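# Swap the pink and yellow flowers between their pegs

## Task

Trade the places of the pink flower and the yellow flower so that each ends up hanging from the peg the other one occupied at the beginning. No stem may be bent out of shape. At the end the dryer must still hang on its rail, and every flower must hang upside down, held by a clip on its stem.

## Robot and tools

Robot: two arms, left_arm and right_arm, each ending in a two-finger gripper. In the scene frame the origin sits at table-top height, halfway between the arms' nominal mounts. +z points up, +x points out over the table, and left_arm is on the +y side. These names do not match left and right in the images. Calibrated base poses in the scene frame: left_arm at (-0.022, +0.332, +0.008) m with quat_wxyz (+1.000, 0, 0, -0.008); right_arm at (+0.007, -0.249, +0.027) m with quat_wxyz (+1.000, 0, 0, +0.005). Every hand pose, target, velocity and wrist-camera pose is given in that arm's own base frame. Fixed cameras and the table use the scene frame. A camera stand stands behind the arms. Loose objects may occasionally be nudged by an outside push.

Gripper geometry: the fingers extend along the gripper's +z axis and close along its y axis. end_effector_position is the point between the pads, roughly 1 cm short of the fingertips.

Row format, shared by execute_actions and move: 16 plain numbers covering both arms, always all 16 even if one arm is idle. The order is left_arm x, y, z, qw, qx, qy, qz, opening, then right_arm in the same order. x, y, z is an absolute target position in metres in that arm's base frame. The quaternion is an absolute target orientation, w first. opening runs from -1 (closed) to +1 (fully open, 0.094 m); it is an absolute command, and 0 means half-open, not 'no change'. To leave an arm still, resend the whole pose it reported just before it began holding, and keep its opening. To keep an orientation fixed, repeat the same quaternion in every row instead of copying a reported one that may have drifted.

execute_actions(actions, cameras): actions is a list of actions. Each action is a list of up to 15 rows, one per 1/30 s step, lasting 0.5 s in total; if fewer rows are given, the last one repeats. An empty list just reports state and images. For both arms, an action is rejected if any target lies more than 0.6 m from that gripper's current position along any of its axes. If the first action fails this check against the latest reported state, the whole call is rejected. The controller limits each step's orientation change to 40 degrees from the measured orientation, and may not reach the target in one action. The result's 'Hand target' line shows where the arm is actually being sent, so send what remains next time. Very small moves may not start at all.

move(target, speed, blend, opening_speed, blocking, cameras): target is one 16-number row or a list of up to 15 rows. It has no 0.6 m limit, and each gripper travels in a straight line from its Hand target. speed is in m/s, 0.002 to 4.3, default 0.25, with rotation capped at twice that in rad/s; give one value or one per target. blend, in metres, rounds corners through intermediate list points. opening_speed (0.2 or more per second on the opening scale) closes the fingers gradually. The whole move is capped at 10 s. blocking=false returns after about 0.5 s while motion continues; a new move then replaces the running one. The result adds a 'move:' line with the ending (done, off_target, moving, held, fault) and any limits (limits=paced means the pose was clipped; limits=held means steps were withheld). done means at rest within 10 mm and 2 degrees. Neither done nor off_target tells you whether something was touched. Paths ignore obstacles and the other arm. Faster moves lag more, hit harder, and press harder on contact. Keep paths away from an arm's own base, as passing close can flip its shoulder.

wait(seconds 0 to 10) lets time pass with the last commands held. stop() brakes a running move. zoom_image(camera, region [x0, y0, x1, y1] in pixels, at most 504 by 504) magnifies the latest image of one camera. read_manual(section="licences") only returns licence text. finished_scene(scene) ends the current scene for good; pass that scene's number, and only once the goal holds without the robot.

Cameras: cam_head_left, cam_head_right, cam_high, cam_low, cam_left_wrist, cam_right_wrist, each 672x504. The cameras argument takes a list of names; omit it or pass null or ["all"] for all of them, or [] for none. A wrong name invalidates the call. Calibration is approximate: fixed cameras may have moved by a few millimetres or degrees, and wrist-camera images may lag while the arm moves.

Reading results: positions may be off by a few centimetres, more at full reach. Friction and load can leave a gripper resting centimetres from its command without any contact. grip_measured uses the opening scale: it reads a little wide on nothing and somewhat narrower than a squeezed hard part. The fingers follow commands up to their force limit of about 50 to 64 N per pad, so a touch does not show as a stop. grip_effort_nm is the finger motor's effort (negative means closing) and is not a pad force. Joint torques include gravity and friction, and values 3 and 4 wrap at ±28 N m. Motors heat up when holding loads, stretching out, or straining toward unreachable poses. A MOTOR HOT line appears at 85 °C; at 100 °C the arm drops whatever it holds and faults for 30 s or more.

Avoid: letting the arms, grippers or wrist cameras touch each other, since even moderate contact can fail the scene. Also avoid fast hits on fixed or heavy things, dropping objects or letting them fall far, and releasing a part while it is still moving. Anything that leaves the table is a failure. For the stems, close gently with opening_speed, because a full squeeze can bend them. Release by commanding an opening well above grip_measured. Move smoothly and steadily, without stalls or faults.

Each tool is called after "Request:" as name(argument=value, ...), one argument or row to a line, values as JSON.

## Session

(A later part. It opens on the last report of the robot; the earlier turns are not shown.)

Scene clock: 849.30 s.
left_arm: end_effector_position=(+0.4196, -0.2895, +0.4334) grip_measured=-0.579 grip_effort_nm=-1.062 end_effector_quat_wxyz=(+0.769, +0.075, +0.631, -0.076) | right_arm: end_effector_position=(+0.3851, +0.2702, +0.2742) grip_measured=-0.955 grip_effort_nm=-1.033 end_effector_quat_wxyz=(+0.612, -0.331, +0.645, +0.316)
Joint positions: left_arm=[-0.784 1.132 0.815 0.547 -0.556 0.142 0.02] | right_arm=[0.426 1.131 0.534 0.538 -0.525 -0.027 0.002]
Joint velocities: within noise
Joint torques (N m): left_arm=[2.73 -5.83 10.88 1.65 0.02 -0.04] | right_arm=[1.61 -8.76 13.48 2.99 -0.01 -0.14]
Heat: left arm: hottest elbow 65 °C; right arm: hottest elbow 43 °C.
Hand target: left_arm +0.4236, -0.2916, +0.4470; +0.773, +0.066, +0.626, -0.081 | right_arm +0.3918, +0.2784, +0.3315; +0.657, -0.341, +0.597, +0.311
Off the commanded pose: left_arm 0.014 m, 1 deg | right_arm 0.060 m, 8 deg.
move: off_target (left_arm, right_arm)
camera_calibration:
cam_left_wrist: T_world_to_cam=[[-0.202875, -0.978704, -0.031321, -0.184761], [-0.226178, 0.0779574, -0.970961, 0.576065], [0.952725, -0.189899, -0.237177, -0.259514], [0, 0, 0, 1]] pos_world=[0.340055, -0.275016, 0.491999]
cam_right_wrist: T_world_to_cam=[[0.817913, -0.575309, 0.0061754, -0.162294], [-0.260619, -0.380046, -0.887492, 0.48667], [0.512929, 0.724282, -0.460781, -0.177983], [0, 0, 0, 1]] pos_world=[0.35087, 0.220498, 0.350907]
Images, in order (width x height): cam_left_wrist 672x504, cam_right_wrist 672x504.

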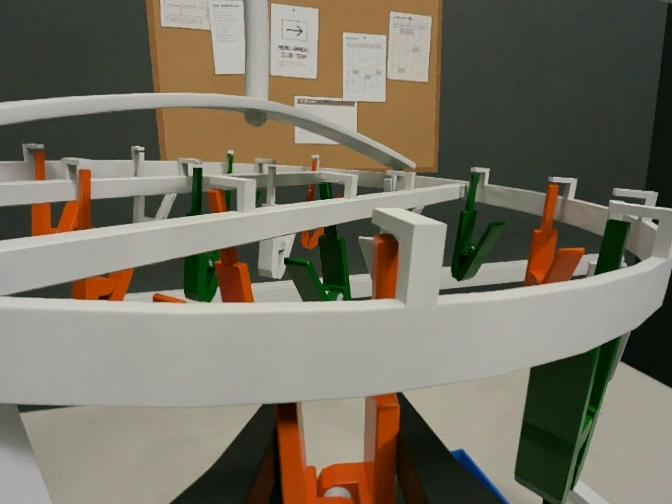

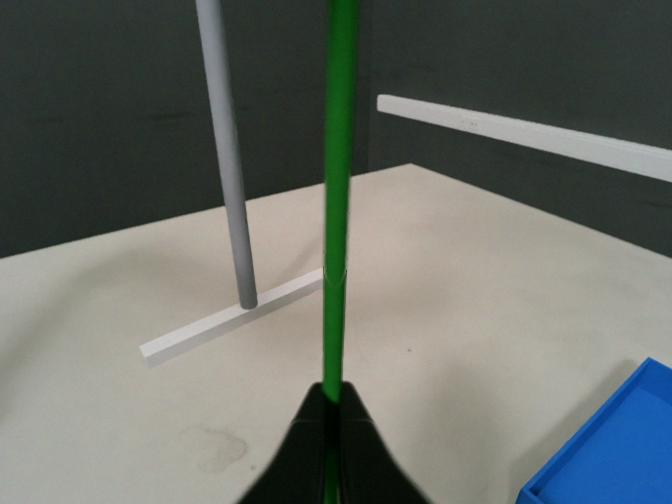

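Request:
move(
  target=[
    [0.424,-0.292,0.447,0.773,0.066,0.626,-0.081,-0.85,0.396,0.280,0.292,0.636,-0.331,0.618,0.322,-1],
  ],
  speed=0.06,
  cameras=["cam_head_left","cam_head_right","cam_right_wrist","cam_low"],
)

Request:
zoom_image(
  camera="cam_head_left",
  region=[220, 20, 460, 200],
)

Request:
zoom_image(
  camera="cam_head_right",
  region=[200, 20, 440, 200],
)

Request:
zoom_image(
  camera="cam_low",
  region=[280, 120, 370, 220],
)

Scene clock: 854.10 s.
left_arm: end_effector_position=(+0.4197, -0.2896, +0.4345) grip_measured=-0.579 grip_effort_nm=-1.062 end_effector_quat_wxyz=(+0.769, +0.074, +0.630, -0.076) | right_arm: end_effector_position=(+0.3903, +0.2725, +0.2731) grip_measured=-0.955 grip_effort_nm=-1.028 end_effector_quat_wxyz=(+0.623, -0.332, +0.634, +0.315)
Joint positions: left_arm=[-0.784 1.132 0.817 0.547 -0.556 0.142 0.02] | right_arm=[0.426 1.167 0.534 0.604 -0.525 -0.028 0.002]
Joint velocities: within noise
Joint torques (N m): left_arm=[2.78 -5.95 10.74 1.66 0.02 -0.05] | right_arm=[1.26 -6.18 10.14 2.95 -0.06 0.17]
Heat: left arm: hottest elbow 65 °C; right arm: hottest elbow 44 °C.
Hand target: left_arm +0.4236, -0.2916, +0.4470; +0.773, +0.066, +0.626, -0.081 | right_arm +0.3953, +0.2794, +0.2919; +0.636, -0.331, +0.618, +0.322
Off the commanded pose: left_arm 0.013 m, 1 deg | right_arm 0.021 m, 2 deg.
move: off_target (left_arm, right_arm)
camera_calibration:
cam_right_wrist: T_world_to_cam=[[0.817517, -0.575458, 0.0226699, -0.16952], [-0.23521, -0.369562, -0.898944, 0.478351], [0.525682, 0.72957, -0.437477, -0.195689], [0, 0, 0, 1]] pos_world=[0.353969, 0.221998, 0.348245]
Images, in order (width x height): cam_head_left 672x504, cam_head_right 672x504, cam_low 672x504, cam_right_wrist 672x504.

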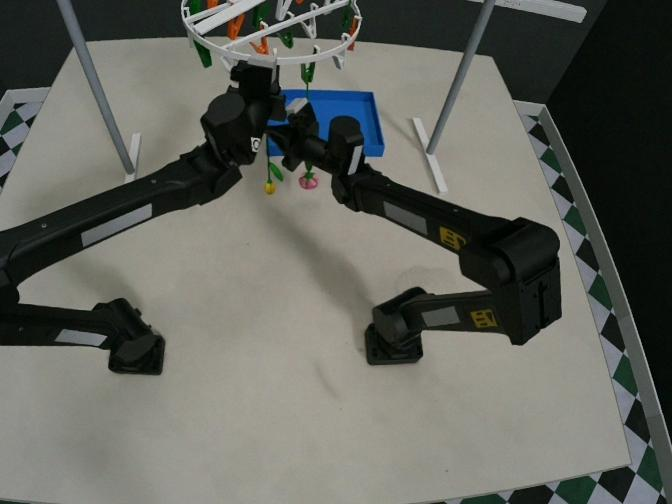

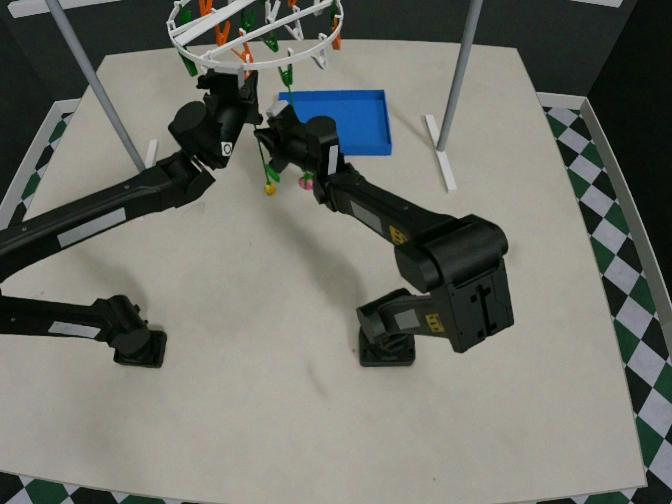

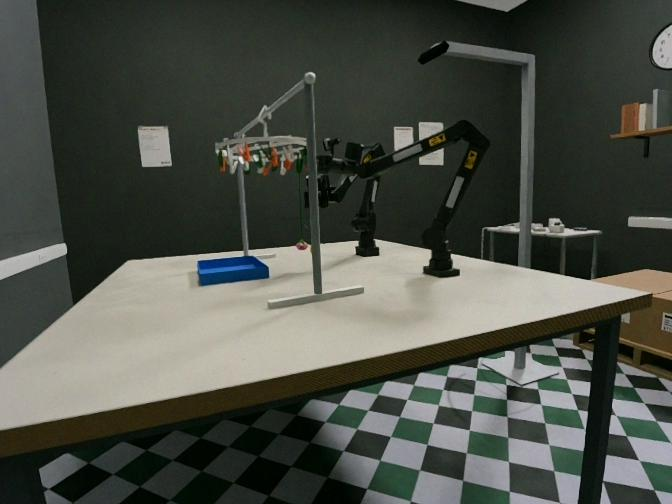

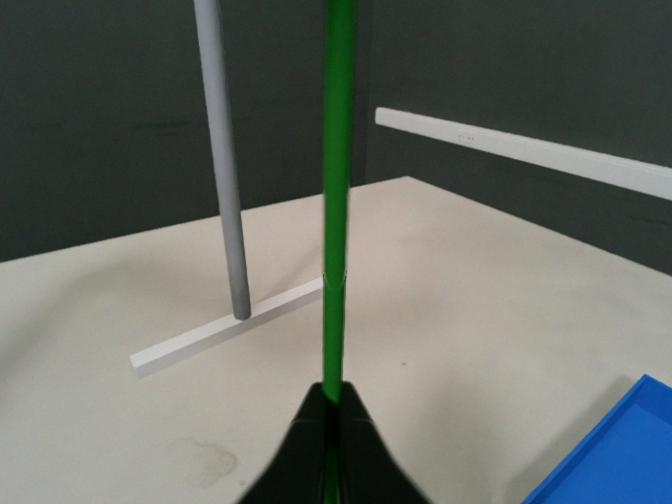

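Scaled by 2.100 from the camera's 672x504 image, which has a finer 960x720 frame.

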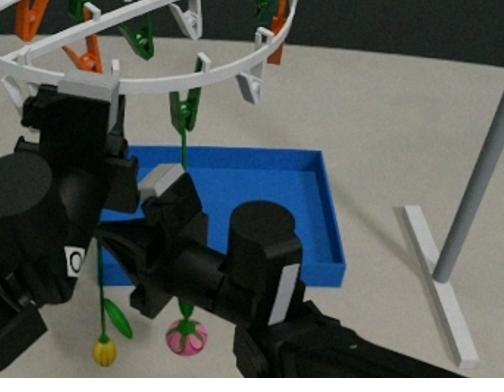

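Scaled by 2.100 from the camera's 672x504 image, which has a finer 960x720 frame.

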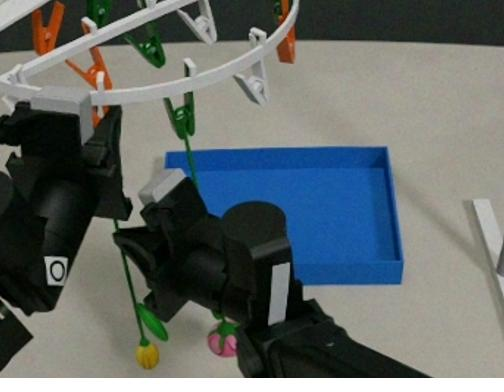

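Scaled by 5.040 from the camera's 672x504 image, which has a finer 960x720 frame.

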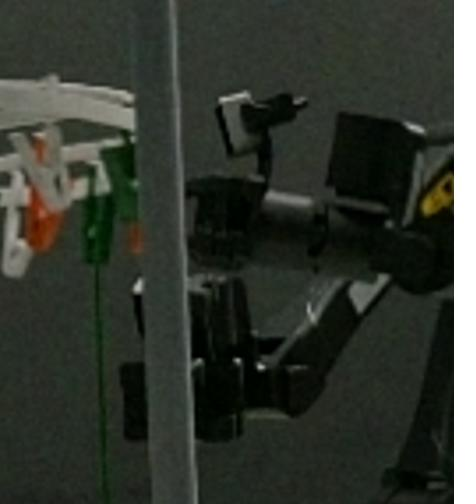

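Request:
execute_actions(
  actions=[],
  cameras=["cam_high"],
)

Request:
zoom_image(
  camera="cam_high",
  region=[365, 130, 445, 210],
)

Scene clock: 866.23 s.
left_arm: end_effector_position=(+0.4197, -0.2896, +0.4345) grip_measured=-0.579 grip_effort_nm=-1.062 end_effector_quat_wxyz=(+0.769, +0.074, +0.630, -0.076) | right_arm: end_effector_position=(+0.3904, +0.2726, +0.2731) grip_measured=-0.955 grip_effort_nm=-1.033 end_effector_quat_wxyz=(+0.623, -0.332, +0.634, +0.315)
Joint positions: left_arm=[-0.784 1.132 0.817 0.547 -0.556 0.142 0.02] | right_arm=[0.426 1.167 0.534 0.606 -0.525 -0.028 0.002]
Joint velocities: within noise
Joint torques (N m): left_arm=[2.73 -5.89 10.76 1.63 0.02 -0.04] | right_arm=[1.26 -6.12 10.22 2.92 -0.04 0.17]
Heat: left arm: hottest elbow 61 °C; right arm: hottest elbow 45 °C.
Hand target: left_arm +0.4236, -0.2916, +0.4470; +0.773, +0.066, +0.626, -0.081 | right_arm +0.3953, +0.2795, +0.2919; +0.636, -0.331, +0.618, +0.322
Tool commands: left_gripper/opening=-0.85 right_gripper/opening=-1.0
Off the commanded pose: left_arm 0.013 m, 1 deg | right_arm 0.021 m, 2 deg.
Images, in order (width x height): cam_high 672x504.

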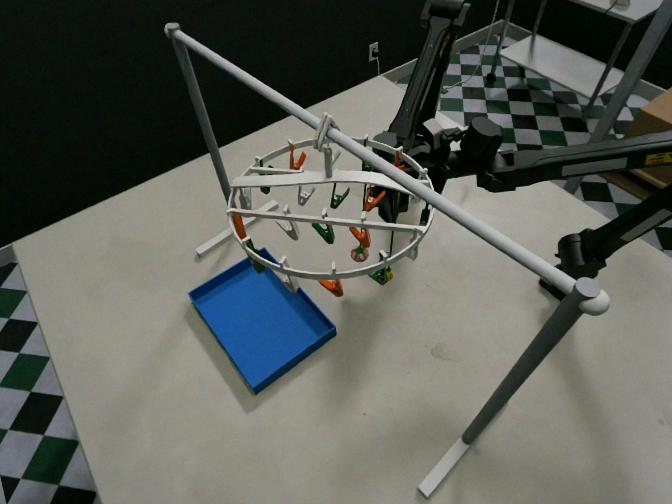

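Scaled by 6.300 from the camera's 672x504 image, which has a finer 960x720 frame.

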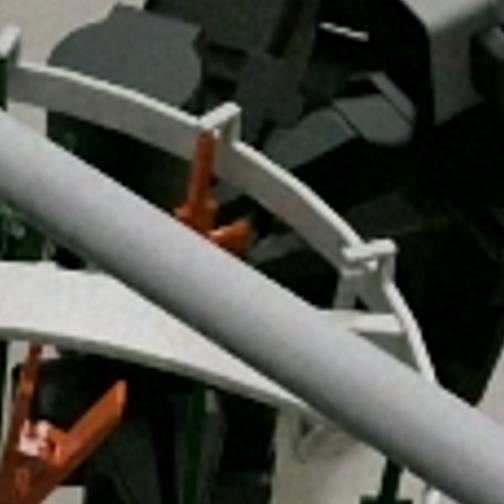

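Request:
move(
  target=[
    [0.424,-0.292,0.447,0.773,0.066,0.626,-0.081,-0.85,0.390,0.275,0.240,0.636,-0.331,0.618,0.322,-1],
  ],
  speed=0.06,
  cameras=["cam_right_wrist"],
)

Scene clock: 875.27 s.
left_arm: end_effector_position=(+0.4197, -0.2896, +0.4345) grip_measured=-0.579 grip_effort_nm=-1.062 end_effector_quat_wxyz=(+0.769, +0.074, +0.630, -0.076) | right_arm: end_effector_position=(+0.3926, +0.2743, +0.2468) grip_measured=-0.955 grip_effort_nm=-1.033 end_effector_quat_wxyz=(+0.641, -0.334, +0.615, +0.316)
Joint positions: left_arm=[-0.784 1.132 0.817 0.547 -0.556 0.142 0.02] | right_arm=[0.426 1.278 0.488 0.815 -0.529 -0.028 0.002]
Joint velocities: within noise
Joint torques (N m): left_arm=[2.73 -5.89 10.74 1.65 0.02 -0.05] | right_arm=[0.91 -6.48 6.26 2.65 -0.08 0.16]
Heat: left arm: hottest elbow 60 °C; right arm: hottest elbow 45 °C.
Hand target: left_arm +0.4236, -0.2916, +0.4470; +0.773, +0.066, +0.626, -0.081 | right_arm +0.3900, +0.2749, +0.2402; +0.636, -0.331, +0.618, +0.322
Off the commanded pose: left_arm 0.013 m, 1 deg | right_arm 0.007 m, 1 deg.
move: off_target (left_arm)
camera_calibration:
cam_right_wrist: T_world_to_cam=[[0.818212, -0.572779, 0.0495256, -0.177437], [-0.189881, -0.350542, -0.917096, 0.437312], [0.542654, 0.740975, -0.395578, -0.229884], [0, 0, 0, 1]] pos_world=[0.352966, 0.222002, 0.318908]
Images, in order (width x height): cam_right_wrist 672x504.

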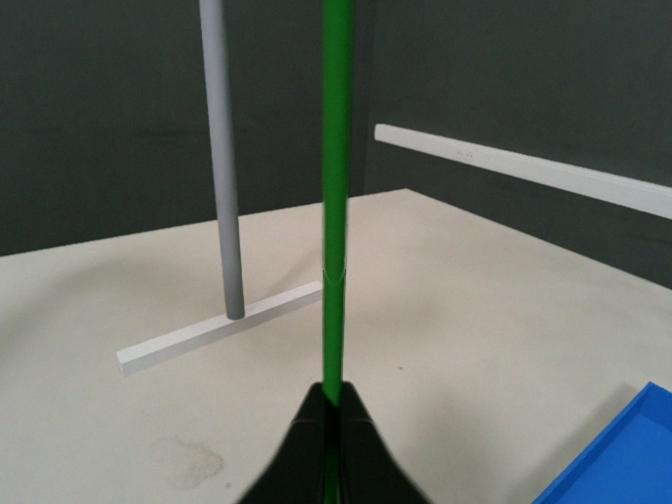

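Request:
move(
  target=[
    [0.424,-0.292,0.447,0.773,0.066,0.626,-0.081,-0.85,0.394,0.273,0.275,0.648,-0.338,0.605,0.316,-1],
    [0.424,-0.292,0.447,0.773,0.066,0.626,-0.081,-0.85,0.394,0.274,0.309,0.652,-0.340,0.601,0.314,-1],
  ],
  speed=0.04,
  cameras=["cam_right_wrist"],
)

Scene clock: 881.30 s.
left_arm: end_effector_position=(+0.4197, -0.2896, +0.4345) grip_measured=-0.579 grip_effort_nm=-1.067 end_effector_quat_wxyz=(+0.769, +0.074, +0.630, -0.076) | right_arm: end_effector_position=(+0.3811, +0.2713, +0.2797) grip_measured=-0.955 grip_effort_nm=-1.033 end_effector_quat_wxyz=(+0.632, -0.338, +0.619, +0.320)
Joint positions: left_arm=[-0.784 1.132 0.817 0.547 -0.556 0.142 0.02] | right_arm=[0.426 1.144 0.516 0.633 -0.543 -0.028 0.002]
Joint velocities: within noise
Joint torques (N m): left_arm=[2.73 -5.89 10.74 1.63 0.02 -0.04] | right_arm=[0.09 -6.77 11.84 1.69 -0.02 -0.06]
Heat: left arm: hottest elbow 59 °C; right arm: hottest elbow 45 °C.
Hand target: left_arm +0.4236, -0.2916, +0.4470; +0.773, +0.066, +0.626, -0.081 | right_arm +0.3925, +0.2730, +0.3089; +0.652, -0.340, +0.601, +0.314
Off the commanded pose: left_arm 0.013 m, 1 deg | right_arm 0.032 m, 3 deg.
move: off_target (left_arm, right_arm)
camera_calibration:
cam_right_wrist: T_world_to_cam=[[0.826799, -0.561123, 0.0392951, -0.1749], [-0.201727, -0.361, -0.910486, 0.469868], [0.52508, 0.744863, -0.411668, -0.198211], [0, 0, 0, 1]] pos_world=[0.343469, 0.219122, 0.353084]
Images, in order (width x height): cam_right_wrist 672x504.

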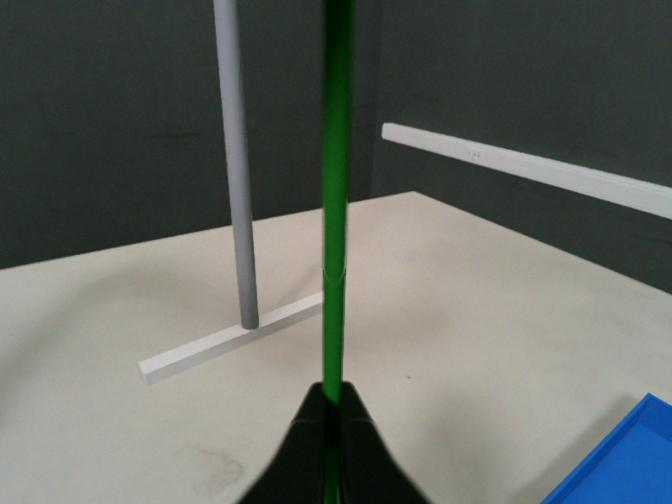

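Request:
move(
  target=[
    [0.424,-0.292,0.447,0.773,0.066,0.626,-0.081,-0.85,0.402,0.275,0.313,0.652,-0.340,0.601,0.314,-1],
  ],
  speed=0.04,
  cameras=["cam_right_wrist"],
)

Scene clock: 885.00 s.
left_arm: end_effector_position=(+0.4197, -0.2896, +0.4345) grip_measured=-0.579 grip_effort_nm=-1.072 end_effector_quat_wxyz=(+0.769, +0.074, +0.630, -0.076) | right_arm: end_effector_position=(+0.3860, +0.2725, +0.2907) grip_measured=-0.955 grip_effort_nm=-1.038 end_effector_quat_wxyz=(+0.637, -0.339, +0.613, +0.321)
Joint positions: left_arm=[-0.784 1.132 0.817 0.547 -0.556 0.142 0.02] | right_arm=[0.423 1.144 0.539 0.625 -0.548 -0.028 0.002]
Joint velocities: within noise
Joint torques (N m): left_arm=[2.73 -5.95 10.76 1.65 0.01 -0.05] | right_arm=[-0.21 -5.25 12.01 1.61 -0.08 -0.05]
Heat: left arm: hottest elbow 59 °C; right arm: hottest elbow 47 °C.
Hand target: left_arm +0.4236, -0.2916, +0.4470; +0.773, +0.066, +0.626, -0.081 | right_arm +0.4006, +0.2741, +0.3130; +0.652, -0.340, +0.601, +0.314
Off the commanded pose: left_arm 0.013 m, 1 deg | right_arm 0.028 m, 2 deg.
move: off_target (left_arm, right_arm)
camera_calibration:
cam_right_wrist: T_world_to_cam=[[0.827207, -0.559868, 0.0477175, -0.181738], [-0.187699, -0.35537, -0.915686, 0.475791], [0.529621, 0.748505, -0.399051, -0.203594], [0, 0, 0, 1]] pos_world=[0.347468, 0.219724, 0.363104]
Images, in order (width x height): cam_right_wrist 672x504.

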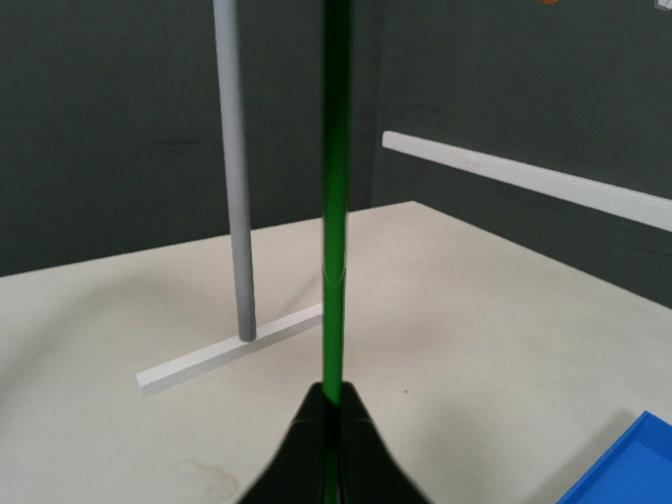

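Request:
execute_actions(
  actions=[],
  cameras=["cam_left_wrist"],
)

Request:
zoom_image(
  camera="cam_left_wrist",
  region=[237, 384, 437, 504],
)

Scene clock: 888.90 s.
left_arm: end_effector_position=(+0.4197, -0.2896, +0.4345) grip_measured=-0.579 grip_effort_nm=-1.067 end_effector_quat_wxyz=(+0.769, +0.074, +0.630, -0.076) | right_arm: end_effector_position=(+0.3861, +0.2724, +0.2906) grip_measured=-0.955 grip_effort_nm=-1.033 end_effector_quat_wxyz=(+0.637, -0.339, +0.614, +0.321)
Joint positions: left_arm=[-0.784 1.132 0.817 0.547 -0.556 0.142 0.02] | right_arm=[0.422 1.144 0.539 0.625 -0.549 -0.028 0.002]
Joint velocities: within noise
Joint torques (N m): left_arm=[2.73 -5.89 10.76 1.65 0.02 -0.04] | right_arm=[-0.21 -5.3 12.04 1.65 -0.07 -0.06]
Heat: left arm: hottest elbow 59 °C; right arm: hottest elbow 47 °C.
Hand target: left_arm +0.4236, -0.2916, +0.4470; +0.773, +0.066, +0.626, -0.081 | right_arm +0.4006, +0.2740, +0.3131; +0.652, -0.340, +0.601, +0.314
Tool commands: left_gripper/opening=-0.85 right_gripper/opening=-1.0
Off the commanded pose: left_arm 0.013 m, 1 deg | right_arm 0.028 m, 2 deg.
camera_calibration:
cam_left_wrist: T_world_to_cam=[[-0.202832, -0.978745, -0.0302851, -0.185267], [-0.224915, 0.0766673, -0.971357, 0.576445], [0.953033, -0.190211, -0.235686, -0.260203], [0, 0, 0, 1]] pos_world=[0.340056, -0.275017, 0.492997]
Images, in order (width x height): cam_left_wrist 672x504.

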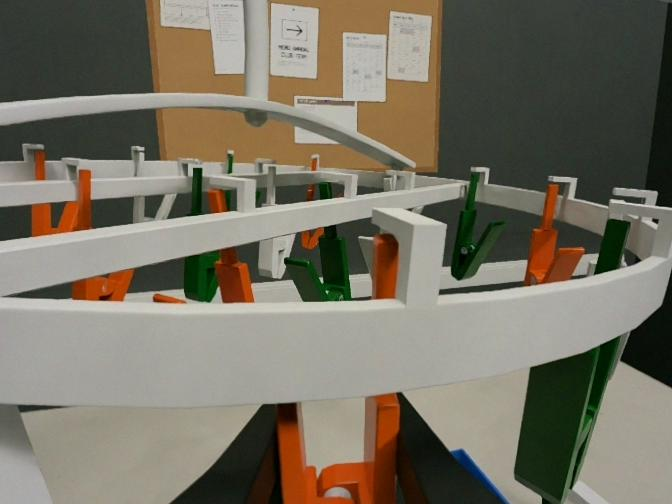

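Scaled by 2.520 from the camera's 672x504 image, which has a finer 960x720 frame.

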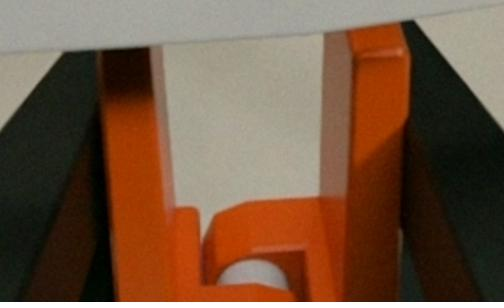

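Request:
move(
  target=[
    [0.424,-0.292,0.447,0.773,0.066,0.626,-0.081,-0.85,0.392,0.275,0.250,0.636,-0.331,0.618,0.322,-1],
  ],
  speed=0.06,
  cameras=[],
)

Request:
move(
  target=[
    [0.424,-0.292,0.447,0.773,0.066,0.626,-0.081,0.3,0.392,0.275,0.250,0.636,-0.331,0.618,0.322,-1],
    [0.325,-0.270,0.462,0.773,0.066,0.626,-0.081,0.3,0.392,0.275,0.250,0.636,-0.331,0.618,0.322,-1],
  ],
  speed=0.08,
  opening_speed=0.8,
  cameras=["cam_left_wrist","cam_right_wrist"],
)

Scene clock: 893.77 s.
left_arm: end_effector_position=(+0.4197, -0.2896, +0.4345) grip_measured=-0.579 grip_effort_nm=-1.067 end_effector_quat_wxyz=(+0.769, +0.074, +0.630, -0.076) | right_arm: end_effector_position=(+0.3943, +0.2739, +0.2569) grip_measured=-0.956 grip_effort_nm=-1.033 end_effector_quat_wxyz=(+0.641, -0.335, +0.614, +0.316)
Joint positions: left_arm=[-0.784 1.132 0.817 0.547 -0.556 0.142 0.02] | right_arm=[0.422 1.254 0.505 0.774 -0.535 -0.028 0.002]
Joint velocities: within noise
Joint torques (N m): left_arm=[2.67 -5.89 10.76 1.66 0.02 -0.04] | right_arm=[0.85 -6.42 6.48 2.61 0.08 0.18]
Heat: left arm: hottest elbow 59 °C; right arm: hottest elbow 48 °C.
Hand target: left_arm +0.4236, -0.2916, +0.4470; +0.773, +0.066, +0.626, -0.081 | right_arm +0.3920, +0.2749, +0.2502; +0.636, -0.331, +0.618, +0.322
Off the commanded pose: left_arm 0.013 m, 1 deg | right_arm 0.007 m, 1 deg.
move: off_target (left_arm)
No camera images: "cameras" was empty.

Scene clock: 897.50 s.
left_arm: end_effector_position=(+0.3292, -0.2695, +0.4600) grip_measured=+0.298 grip_effort_nm=0.046 end_effector_quat_wxyz=(+0.773, +0.061, +0.626, -0.082) | right_arm: end_effector_position=(+0.3943, +0.2739, +0.2570) grip_measured=-0.956 grip_effort_nm=-1.033 end_effector_quat_wxyz=(+0.641, -0.335, +0.614, +0.316)
Joint positions: left_arm=[-0.965 0.896 0.723 0.459 -0.742 0.187 0.061] | right_arm=[0.422 1.254 0.505 0.774 -0.535 -0.028 0.002]
Joint velocities: within noise
Joint torques (N m): left_arm=[1.85 -4.31 8.83 1.35 0.08 0.16] | right_arm=[0.91 -6.36 6.49 2.62 0.08 0.18]
Heat: left arm: hottest elbow 59 °C; right arm: hottest elbow 47 °C.
Hand target: left_arm +0.3251, -0.2699, +0.4620; +0.773, +0.066, +0.626, -0.081 | right_arm +0.3920, +0.2749, +0.2502; +0.636, -0.331, +0.618, +0.322
Off the commanded pose: left_arm 0.005 m, 1 deg | right_arm 0.007 m, 1 deg.
move: done
camera_calibration:
cam_left_wrist: T_world_to_cam=[[-0.195312, -0.980736, -0.00317787, -0.198665], [-0.217993, 0.0465718, -0.974839, 0.570495], [0.956207, -0.189705, -0.222889, -0.170989], [0, 0, 0, 1]] pos_world=[0.249063, -0.253844, 0.517397]
cam_right_wrist: T_world_to_cam=[[0.81947, -0.570947, 0.0498759, -0.180667], [-0.188683, -0.350935, -0.917193, 0.446529], [0.541172, 0.742202, -0.395309, -0.226291], [0, 0, 0, 1]] pos_world=[0.354766, 0.221505, 0.329109]
Images, in order (width x height): cam_left_wrist 672x504, cam_right_wrist 672x504.

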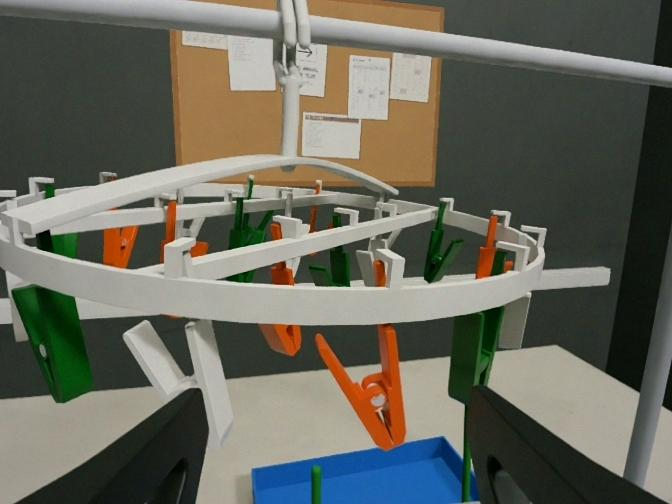

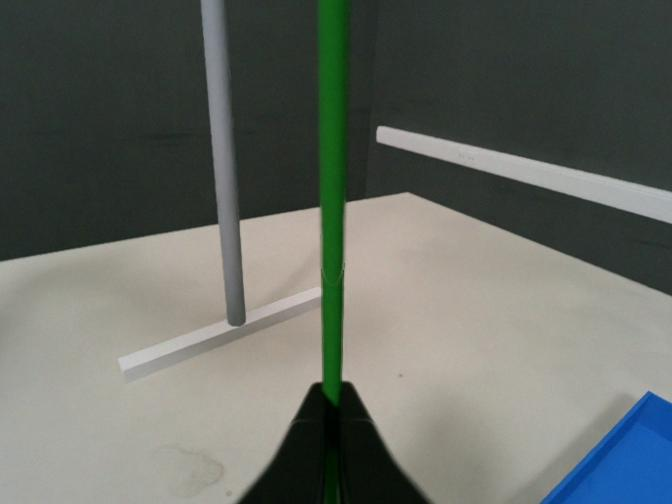

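Request:
move(
  target=[
    [0.388,-0.284,0.462,0.773,0.066,0.626,-0.081,0.3,0.392,0.275,0.250,0.636,-0.331,0.618,0.322,-1],
  ],
  speed=0.06,
  cameras=["cam_left_wrist"],
)

Scene clock: 910.93 s.
left_arm: end_effector_position=(+0.3795, -0.2811, +0.4279) grip_measured=+0.298 grip_effort_nm=0.046 end_effector_quat_wxyz=(+0.757, +0.089, +0.644, -0.065) | right_arm: end_effector_position=(+0.3943, +0.2739, +0.2571) grip_measured=-0.956 grip_effort_nm=-1.028 end_effector_quat_wxyz=(+0.641, -0.335, +0.614, +0.316)
Joint positions: left_arm=[-0.852 1.02 0.75 0.461 -0.62 0.164 0.061] | right_arm=[0.422 1.254 0.505 0.775 -0.535 -0.028 0.002]
Joint velocities: within noise
Joint torques (N m): left_arm=[3.31 -4.13 12.89 2.71 0.19 -0.05] | right_arm=[0.85 -6.42 6.5 2.56 0.09 0.17]
Heat: left arm: hottest elbow 60 °C; right arm: hottest elbow 46 °C.
Hand target: left_arm +0.3860, -0.2824, +0.4612; +0.773, +0.066, +0.626, -0.081 | right_arm +0.3920, +0.2749, +0.2502; +0.636, -0.331, +0.618, +0.322
Off the commanded pose: left_arm 0.035 m, 4 deg | right_arm 0.008 m, 1 deg.
move: off_target (left_arm)
camera_calibration:
cam_left_wrist: T_world_to_cam=[[-0.206512, -0.976386, -0.0634218, -0.169068], [-0.256066, 0.116492, -0.959614, 0.578377], [0.944343, -0.181932, -0.274076, -0.199773], [0, 0, 0, 1]] pos_world=[0.301842, -0.268797, 0.489543]
Images, in order (width x height): cam_left_wrist 672x504.

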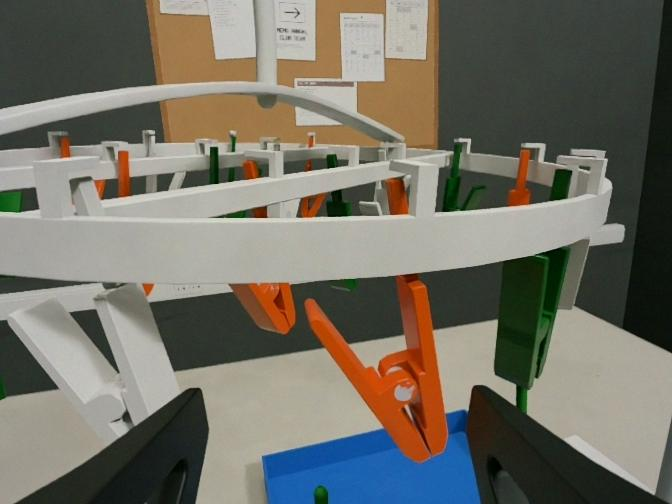

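Request:
move(
  target=[
    [0.388,-0.284,0.462,0.773,0.066,0.626,-0.081,0.3,0.407,0.268,0.296,0.648,-0.338,0.605,0.316,-1],
  ],
  speed=0.06,
  cameras=["cam_left_wrist","cam_right_wrist"],
)

Request:
zoom_image(
  camera="cam_left_wrist",
  region=[257, 354, 457, 504],
)

Scene clock: 923.13 s.
left_arm: end_effector_position=(+0.3796, -0.2813, +0.4280) grip_measured=+0.298 grip_effort_nm=0.046 end_effector_quat_wxyz=(+0.757, +0.089, +0.644, -0.066) | right_arm: end_effector_position=(+0.3931, +0.2666, +0.2686) grip_measured=-0.956 grip_effort_nm=-1.028 end_effector_quat_wxyz=(+0.630, -0.338, +0.621, +0.321)
Joint positions: left_arm=[-0.852 1.02 0.75 0.461 -0.619 0.162 0.061] | right_arm=[0.397 1.198 0.522 0.675 -0.573 -0.028 0.002]
Joint velocities: within noise
Joint torques (N m): left_arm=[3.19 -4.19 12.93 2.7 0.19 -0.07] | right_arm=[-0.26 -7.36 11.43 1.59 -0.09 0]
Heat: left arm: hottest elbow 62 °C; right arm: hottest elbow 45 °C.
Hand target: left_arm +0.3860, -0.2824, +0.4612; +0.773, +0.066, +0.626, -0.081 | right_arm +0.4056, +0.2671, +0.2961; +0.648, -0.338, +0.605, +0.316
Off the commanded pose: left_arm 0.035 m, 4 deg | right_arm 0.031 m, 3 deg.
move: off_target (left_arm, right_arm)
camera_calibration:
cam_left_wrist: T_world_to_cam=[[-0.207067, -0.976339, -0.0623329, -0.169497], [-0.256217, 0.115609, -0.959681, 0.578256], [0.94418, -0.182748, -0.274093, -0.200047], [0, 0, 0, 1]] pos_world=[0.301942, -0.268896, 0.489544]
cam_right_wrist: T_world_to_cam=[[0.827619, -0.560115, 0.0362928, -0.186785], [-0.20607, -0.363357, -0.908574, 0.462176], [0.522093, 0.744474, -0.416144, -0.203109], [0, 0, 0, 1]] pos_world=[0.35587, 0.214523, 0.342177]
Images, in order (width x height): cam_left_wrist 672x504, cam_right_wrist 672x504.

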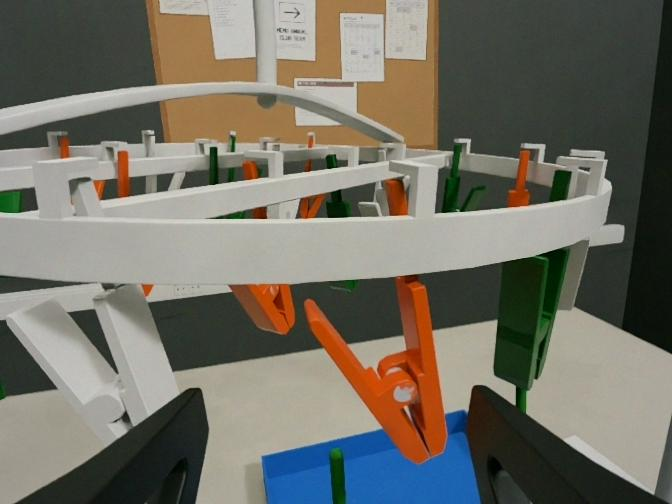

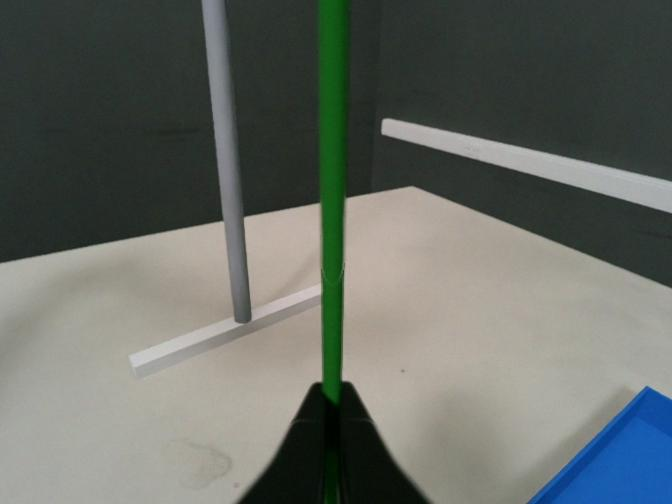

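Scaled by 2.520 from the camera's 672x504 image, which has a finer 960x720 frame.

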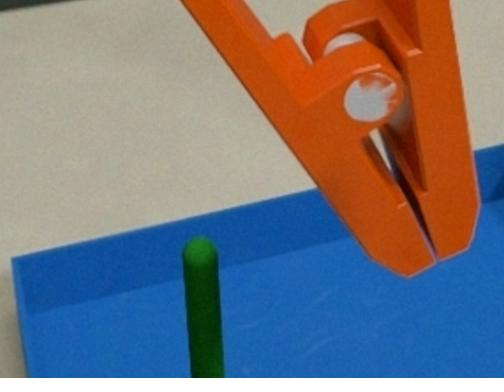

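Request:
move(
  target=[
    [0.388,-0.284,0.462,0.773,0.066,0.626,-0.081,0.3,0.400,0.264,0.245,0.640,-0.335,0.614,0.318,-1],
    [0.413,-0.289,0.450,0.773,0.066,0.626,-0.081,0.3,0.400,0.264,0.245,0.640,-0.335,0.614,0.318,-1],
  ],
  speed=0.06,
  cameras=["cam_left_wrist"],
)

Scene clock: 930.80 s.
left_arm: end_effector_position=(+0.4038, -0.2863, +0.4162) grip_measured=+0.298 grip_effort_nm=0.051 end_effector_quat_wxyz=(+0.756, +0.088, +0.645, -0.066) | right_arm: end_effector_position=(+0.3988, +0.2685, +0.2521) grip_measured=-0.956 grip_effort_nm=-1.028 end_effector_quat_wxyz=(+0.641, -0.339, +0.610, +0.319)
Joint positions: left_arm=[-0.809 1.092 0.768 0.507 -0.577 0.15 0.061] | right_arm=[0.396 1.281 0.505 0.809 -0.573 -0.028 0.002]
Joint velocities: within noise
Joint torques (N m): left_arm=[3.31 -5.01 12.78 2.74 0.19 -0.08] | right_arm=[-0.09 -6.59 6.32 2.54 -0.04 0.07]
Heat: left arm: hottest elbow 63 °C; right arm: hottest elbow 46 °C.
Hand target: left_arm +0.4110, -0.2876, +0.4493; +0.773, +0.066, +0.626, -0.081 | right_arm +0.3999, +0.2640, +0.2452; +0.640, -0.335, +0.614, +0.318
Off the commanded pose: left_arm 0.035 m, 4 deg | right_arm 0.009 m, 1 deg.
move: off_target (left_arm)
camera_calibration:
cam_left_wrist: T_world_to_cam=[[-0.206938, -0.976441, -0.0611468, -0.170666], [-0.258799, 0.114907, -0.959072, 0.574344], [0.943504, -0.182644, -0.27648, -0.225881], [0, 0, 0, 1]] pos_world=[0.326441, -0.273897, 0.47795]
Images, in order (width x height): cam_left_wrist 672x504.

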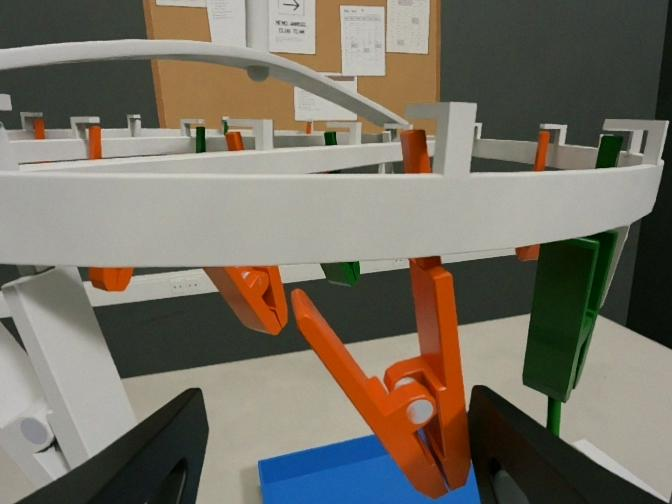

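Request:
move(
  target=[
    [0.413,-0.284,0.468,0.773,0.066,0.626,-0.081,0.3,0.400,0.264,0.245,0.640,-0.335,0.614,0.318,-1],
    [0.424,-0.290,0.458,0.773,0.066,0.626,-0.081,0.3,0.400,0.264,0.245,0.640,-0.335,0.614,0.318,-1],
  ],
  speed=0.06,
  cameras=["cam_left_wrist"],
)

Scene clock: 941.60 s.
left_arm: end_effector_position=(+0.4152, -0.2882, +0.4250) grip_measured=+0.298 grip_effort_nm=0.051 end_effector_quat_wxyz=(+0.757, +0.087, +0.644, -0.067) | right_arm: end_effector_position=(+0.3989, +0.2683, +0.2524) grip_measured=-0.956 grip_effort_nm=-1.038 end_effector_quat_wxyz=(+0.642, -0.339, +0.609, +0.319)
Joint positions: left_arm=[-0.789 1.112 0.805 0.49 -0.558 0.144 0.061] | right_arm=[0.395 1.281 0.505 0.81 -0.573 -0.028 0.002]
Joint velocities: within noise
Joint torques (N m): left_arm=[3.31 -5.48 12.71 2.61 0.19 -0.08] | right_arm=[-0.15 -6.53 6.31 2.55 -0.05 0.07]
Heat: left arm: hottest elbow 65 °C; right arm: hottest elbow 45 °C.
Hand target: left_arm +0.4220, -0.2887, +0.4573; +0.773, +0.066, +0.626, -0.081 | right_arm +0.3999, +0.2640, +0.2452; +0.640, -0.335, +0.614, +0.318
Off the commanded pose: left_arm 0.034 m, 4 deg | right_arm 0.009 m, 1 deg.
move: off_target (left_arm)
camera_calibration:
cam_left_wrist: T_world_to_cam=[[-0.20695, -0.976621, -0.0581738, -0.17097], [-0.257303, 0.111698, -0.959854, 0.584771], [0.943911, -0.183673, -0.274403, -0.235786], [0, 0, 0, 1]] pos_world=[0.337642, -0.275598, 0.486648]
Images, in order (width x height): cam_left_wrist 672x504.

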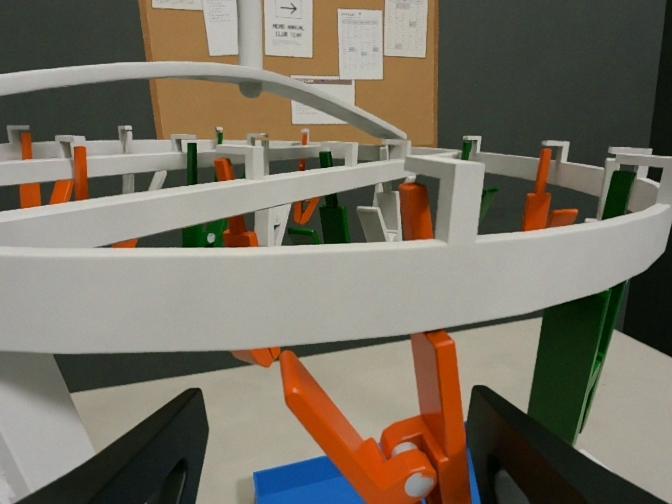

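Request:
move(
  target=[
    [0.426,-0.290,0.470,0.773,0.066,0.626,-0.081,0.3,0.400,0.264,0.245,0.640,-0.335,0.614,0.318,-1],
    [0.426,-0.290,0.470,0.773,0.066,0.626,-0.081,-0.85,0.400,0.264,0.245,0.640,-0.335,0.614,0.318,-1],
  ],
  speed=0.05,
  opening_speed=0.8,
  cameras=["cam_left_wrist"],
)

Scene clock: 947.00 s.
left_arm: end_effector_position=(+0.4177, -0.2890, +0.4398) grip_measured=-0.584 grip_effort_nm=-1.057 end_effector_quat_wxyz=(+0.762, +0.082, +0.638, -0.072) | right_arm: end_effector_position=(+0.3989, +0.2683, +0.2524) grip_measured=-0.956 grip_effort_nm=-1.028 end_effector_quat_wxyz=(+0.642, -0.339, +0.609, +0.319)
Joint positions: left_arm=[-0.786 1.112 0.833 0.482 -0.554 0.143 0.02] | right_arm=[0.395 1.281 0.505 0.81 -0.573 -0.028 0.002]
Joint velocities: within noise
Joint torques (N m): left_arm=[3.25 -5.77 12.89 1.52 0.18 -0.07] | right_arm=[-0.09 -6.59 6.31 2.54 -0.05 0.07]
Heat: left arm: hottest elbow 66 °C; right arm: hottest elbow 45 °C.
Hand target: left_arm +0.4243, -0.2889, +0.4693; +0.773, +0.066, +0.626, -0.081 | right_arm +0.3999, +0.2640, +0.2452; +0.640, -0.335, +0.614, +0.318
Off the commanded pose: left_arm 0.031 m, 3 deg | right_arm 0.009 m, 1 deg.
move: off_target (left_arm); target 2's new opening was sent with left_arm's hand 0.031 m and 3 deg from that target
camera_calibration:
cam_left_wrist: T_world_to_cam=[[-0.207136, -0.977212, -0.0463838, -0.17556], [-0.243211, 0.0973603, -0.965075, 0.591971], [0.947599, -0.188621, -0.257836, -0.244447], [0, 0, 0, 1]] pos_world=[0.339247, -0.275301, 0.500126]
Images, in order (width x height): cam_left_wrist 672x504.

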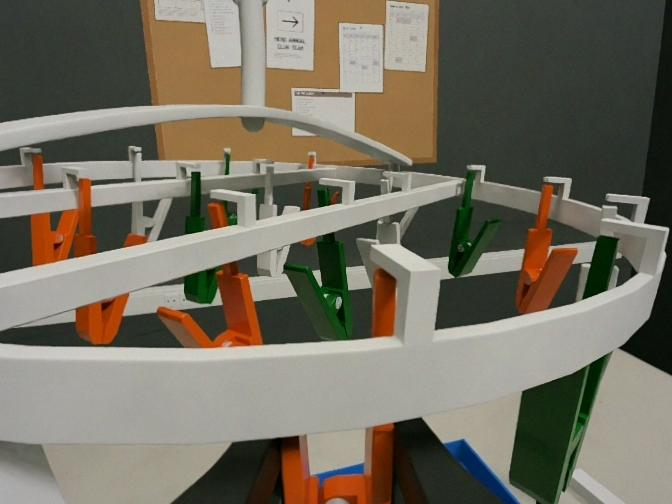

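Request:
move(
  target=[
    [0.426,-0.290,0.470,0.773,0.066,0.626,-0.081,-0.85,0.410,0.262,0.275,0.648,-0.338,0.605,0.316,-1],
    [0.426,-0.290,0.470,0.773,0.066,0.626,-0.081,-0.85,0.410,0.262,0.306,0.652,-0.340,0.601,0.314,-1],
  ],
  speed=0.04,
  cameras=["cam_right_wrist"],
)

Scene clock: 952.23 s.
left_arm: end_effector_position=(+0.4177, -0.2890, +0.4398) grip_measured=-0.584 grip_effort_nm=-1.062 end_effector_quat_wxyz=(+0.762, +0.082, +0.638, -0.072) | right_arm: end_effector_position=(+0.3962, +0.2612, +0.2772) grip_measured=-0.956 grip_effort_nm=-1.033 end_effector_quat_wxyz=(+0.632, -0.339, +0.619, +0.321)
Joint positions: left_arm=[-0.786 1.112 0.833 0.482 -0.554 0.143 0.02] | right_arm=[0.377 1.184 0.535 0.655 -0.594 -0.028 0.002]
Joint velocities: within noise
Joint torques (N m): left_arm=[3.31 -5.83 12.88 1.52 0.17 -0.07] | right_arm=[-0.15 -7.41 11.69 1.69 -0.09 -0.03]
Heat: left arm: hottest elbow 65 °C; right arm: hottest elbow 45 °C.
Hand target: left_arm +0.4244, -0.2889, +0.4693; +0.773, +0.066, +0.626, -0.081 | right_arm +0.4085, +0.2612, +0.3060; +0.652, -0.340, +0.601, +0.314
Off the commanded pose: left_arm 0.031 m, 3 deg | right_arm 0.032 m, 3 deg.
move: off_target (left_arm, right_arm)
camera_calibration:
cam_right_wrist: T_world_to_cam=[[0.827796, -0.559577, 0.0403473, -0.19411], [-0.199717, -0.361124, -0.91088, 0.466274], [0.524278, 0.745965, -0.410693, -0.199823], [0, 0, 0, 1]] pos_world=[0.358569, 0.208824, 0.350486]
Images, in order (width x height): cam_right_wrist 672x504.

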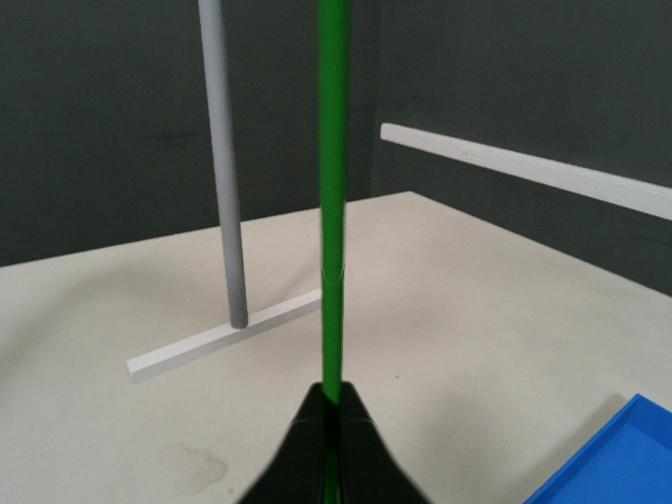

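Request:
move(
  target=[
    [0.426,-0.290,0.470,0.773,0.066,0.626,-0.081,-0.85,0.414,0.264,0.314,0.650,-0.339,0.603,0.315,-1],
  ],
  speed=0.04,
  cameras=["cam_right_wrist"],
)

Scene clock: 954.77 s.
left_arm: end_effector_position=(+0.4177, -0.2890, +0.4398) grip_measured=-0.584 grip_effort_nm=-1.067 end_effector_quat_wxyz=(+0.762, +0.082, +0.638, -0.072) | right_arm: end_effector_position=(+0.4004, +0.2628, +0.2840) grip_measured=-0.956 grip_effort_nm=-1.038 end_effector_quat_wxyz=(+0.630, -0.339, +0.621, +0.321)
Joint positions: left_arm=[-0.786 1.112 0.833 0.482 -0.554 0.143 0.02] | right_arm=[0.377 1.179 0.558 0.622 -0.594 -0.028 0.002]
Joint velocities: within noise
Joint torques (N m): left_arm=[3.25 -5.77 12.9 1.54 0.17 -0.07] | right_arm=[0.03 -7.36 11.97 1.66 -0.04 0]
Heat: left arm: hottest elbow 65 °C; right arm: hottest elbow 45 °C.
Hand target: left_arm +0.4244, -0.2889, +0.4693; +0.773, +0.066, +0.626, -0.081 | right_arm +0.4123, +0.2632, +0.3140; +0.650, -0.339, +0.603, +0.315
Off the commanded pose: left_arm 0.031 m, 3 deg | right_arm 0.033 m, 3 deg.
move: off_target (left_arm, right_arm)
camera_calibration:
cam_right_wrist: T_world_to_cam=[[0.828018, -0.559472, 0.0371036, -0.19614], [-0.204504, -0.362955, -0.909088, 0.475788], [0.522076, 0.745154, -0.414948, -0.198173], [0, 0, 0, 1]] pos_world=[0.36317, 0.210624, 0.357579]
Images, in order (width x height): cam_right_wrist 672x504.

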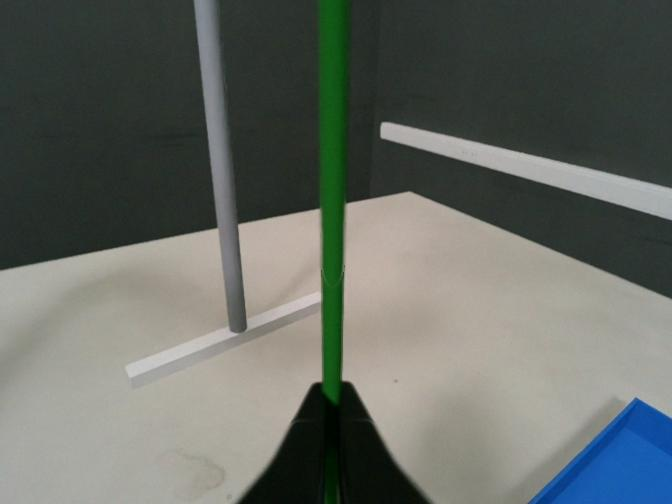

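Request:
move(
  target=[
    [0.426,-0.290,0.470,0.773,0.066,0.626,-0.081,0.2,0.414,0.264,0.314,0.650,-0.339,0.603,0.315,-1],
  ],
  opening_speed=0.8,
  cameras=["cam_right_wrist","cam_left_wrist"],
)

Scene clock: 958.20 s.
left_arm: end_effector_position=(+0.4178, -0.2888, +0.4398) grip_measured=+0.198 grip_effort_nm=0.051 end_effector_quat_wxyz=(+0.762, +0.082, +0.638, -0.072) | right_arm: end_effector_position=(+0.4002, +0.2628, +0.2843) grip_measured=-0.956 grip_effort_nm=-1.033 end_effector_quat_wxyz=(+0.630, -0.339, +0.621, +0.321)
Joint positions: left_arm=[-0.785 1.112 0.833 0.482 -0.554 0.143 0.056] | right_arm=[0.377 1.178 0.558 0.621 -0.594 -0.028 0.002]
Joint velocities: within noise
Joint torques (N m): left_arm=[3.25 -5.89 12.89 1.52 0.18 -0.07] | right_arm=[0.03 -7.36 11.93 1.69 -0.02 0]
Heat: left arm: hottest elbow 65 °C; right arm: hottest elbow 45 °C.
Hand target: left_arm +0.4244, -0.2888, +0.4693; +0.773, +0.066, +0.626, -0.081 | right_arm +0.4123, +0.2632, +0.3140; +0.650, -0.339, +0.603, +0.315
Off the commanded pose: left_arm 0.031 m, 3 deg | right_arm 0.033 m, 3 deg.
move: off_target (left_arm, right_arm)
camera_calibration:
cam_left_wrist: T_world_to_cam=[[-0.206815, -0.977281, -0.0463674, -0.175578], [-0.243238, 0.097263, -0.965078, 0.59197], [0.947662, -0.188314, -0.257827, -0.244464], [0, 0, 0, 1]] pos_world=[0.339347, -0.275202, 0.500126]
cam_right_wrist: T_world_to_cam=[[0.828018, -0.559472, 0.0371036, -0.195986], [-0.204504, -0.362955, -0.909088, 0.476019], [0.522076, 0.745154, -0.414948, -0.197944], [0, 0, 0, 1]] pos_world=[0.36297, 0.210624, 0.357879]
Images, in order (width x height): cam_left_wrist 672x504, cam_right_wrist 672x504.

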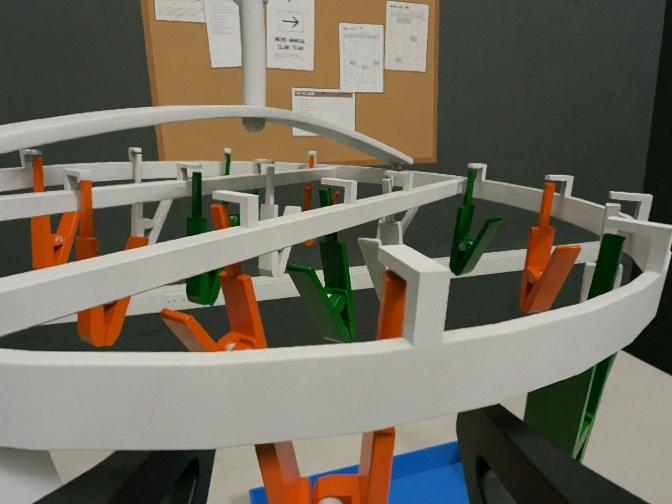

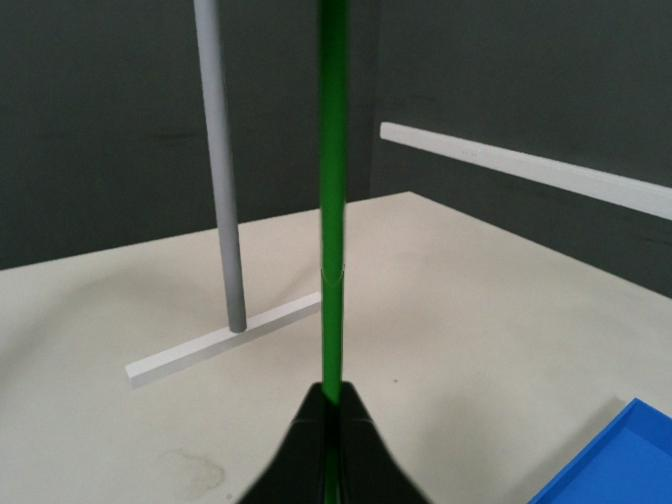

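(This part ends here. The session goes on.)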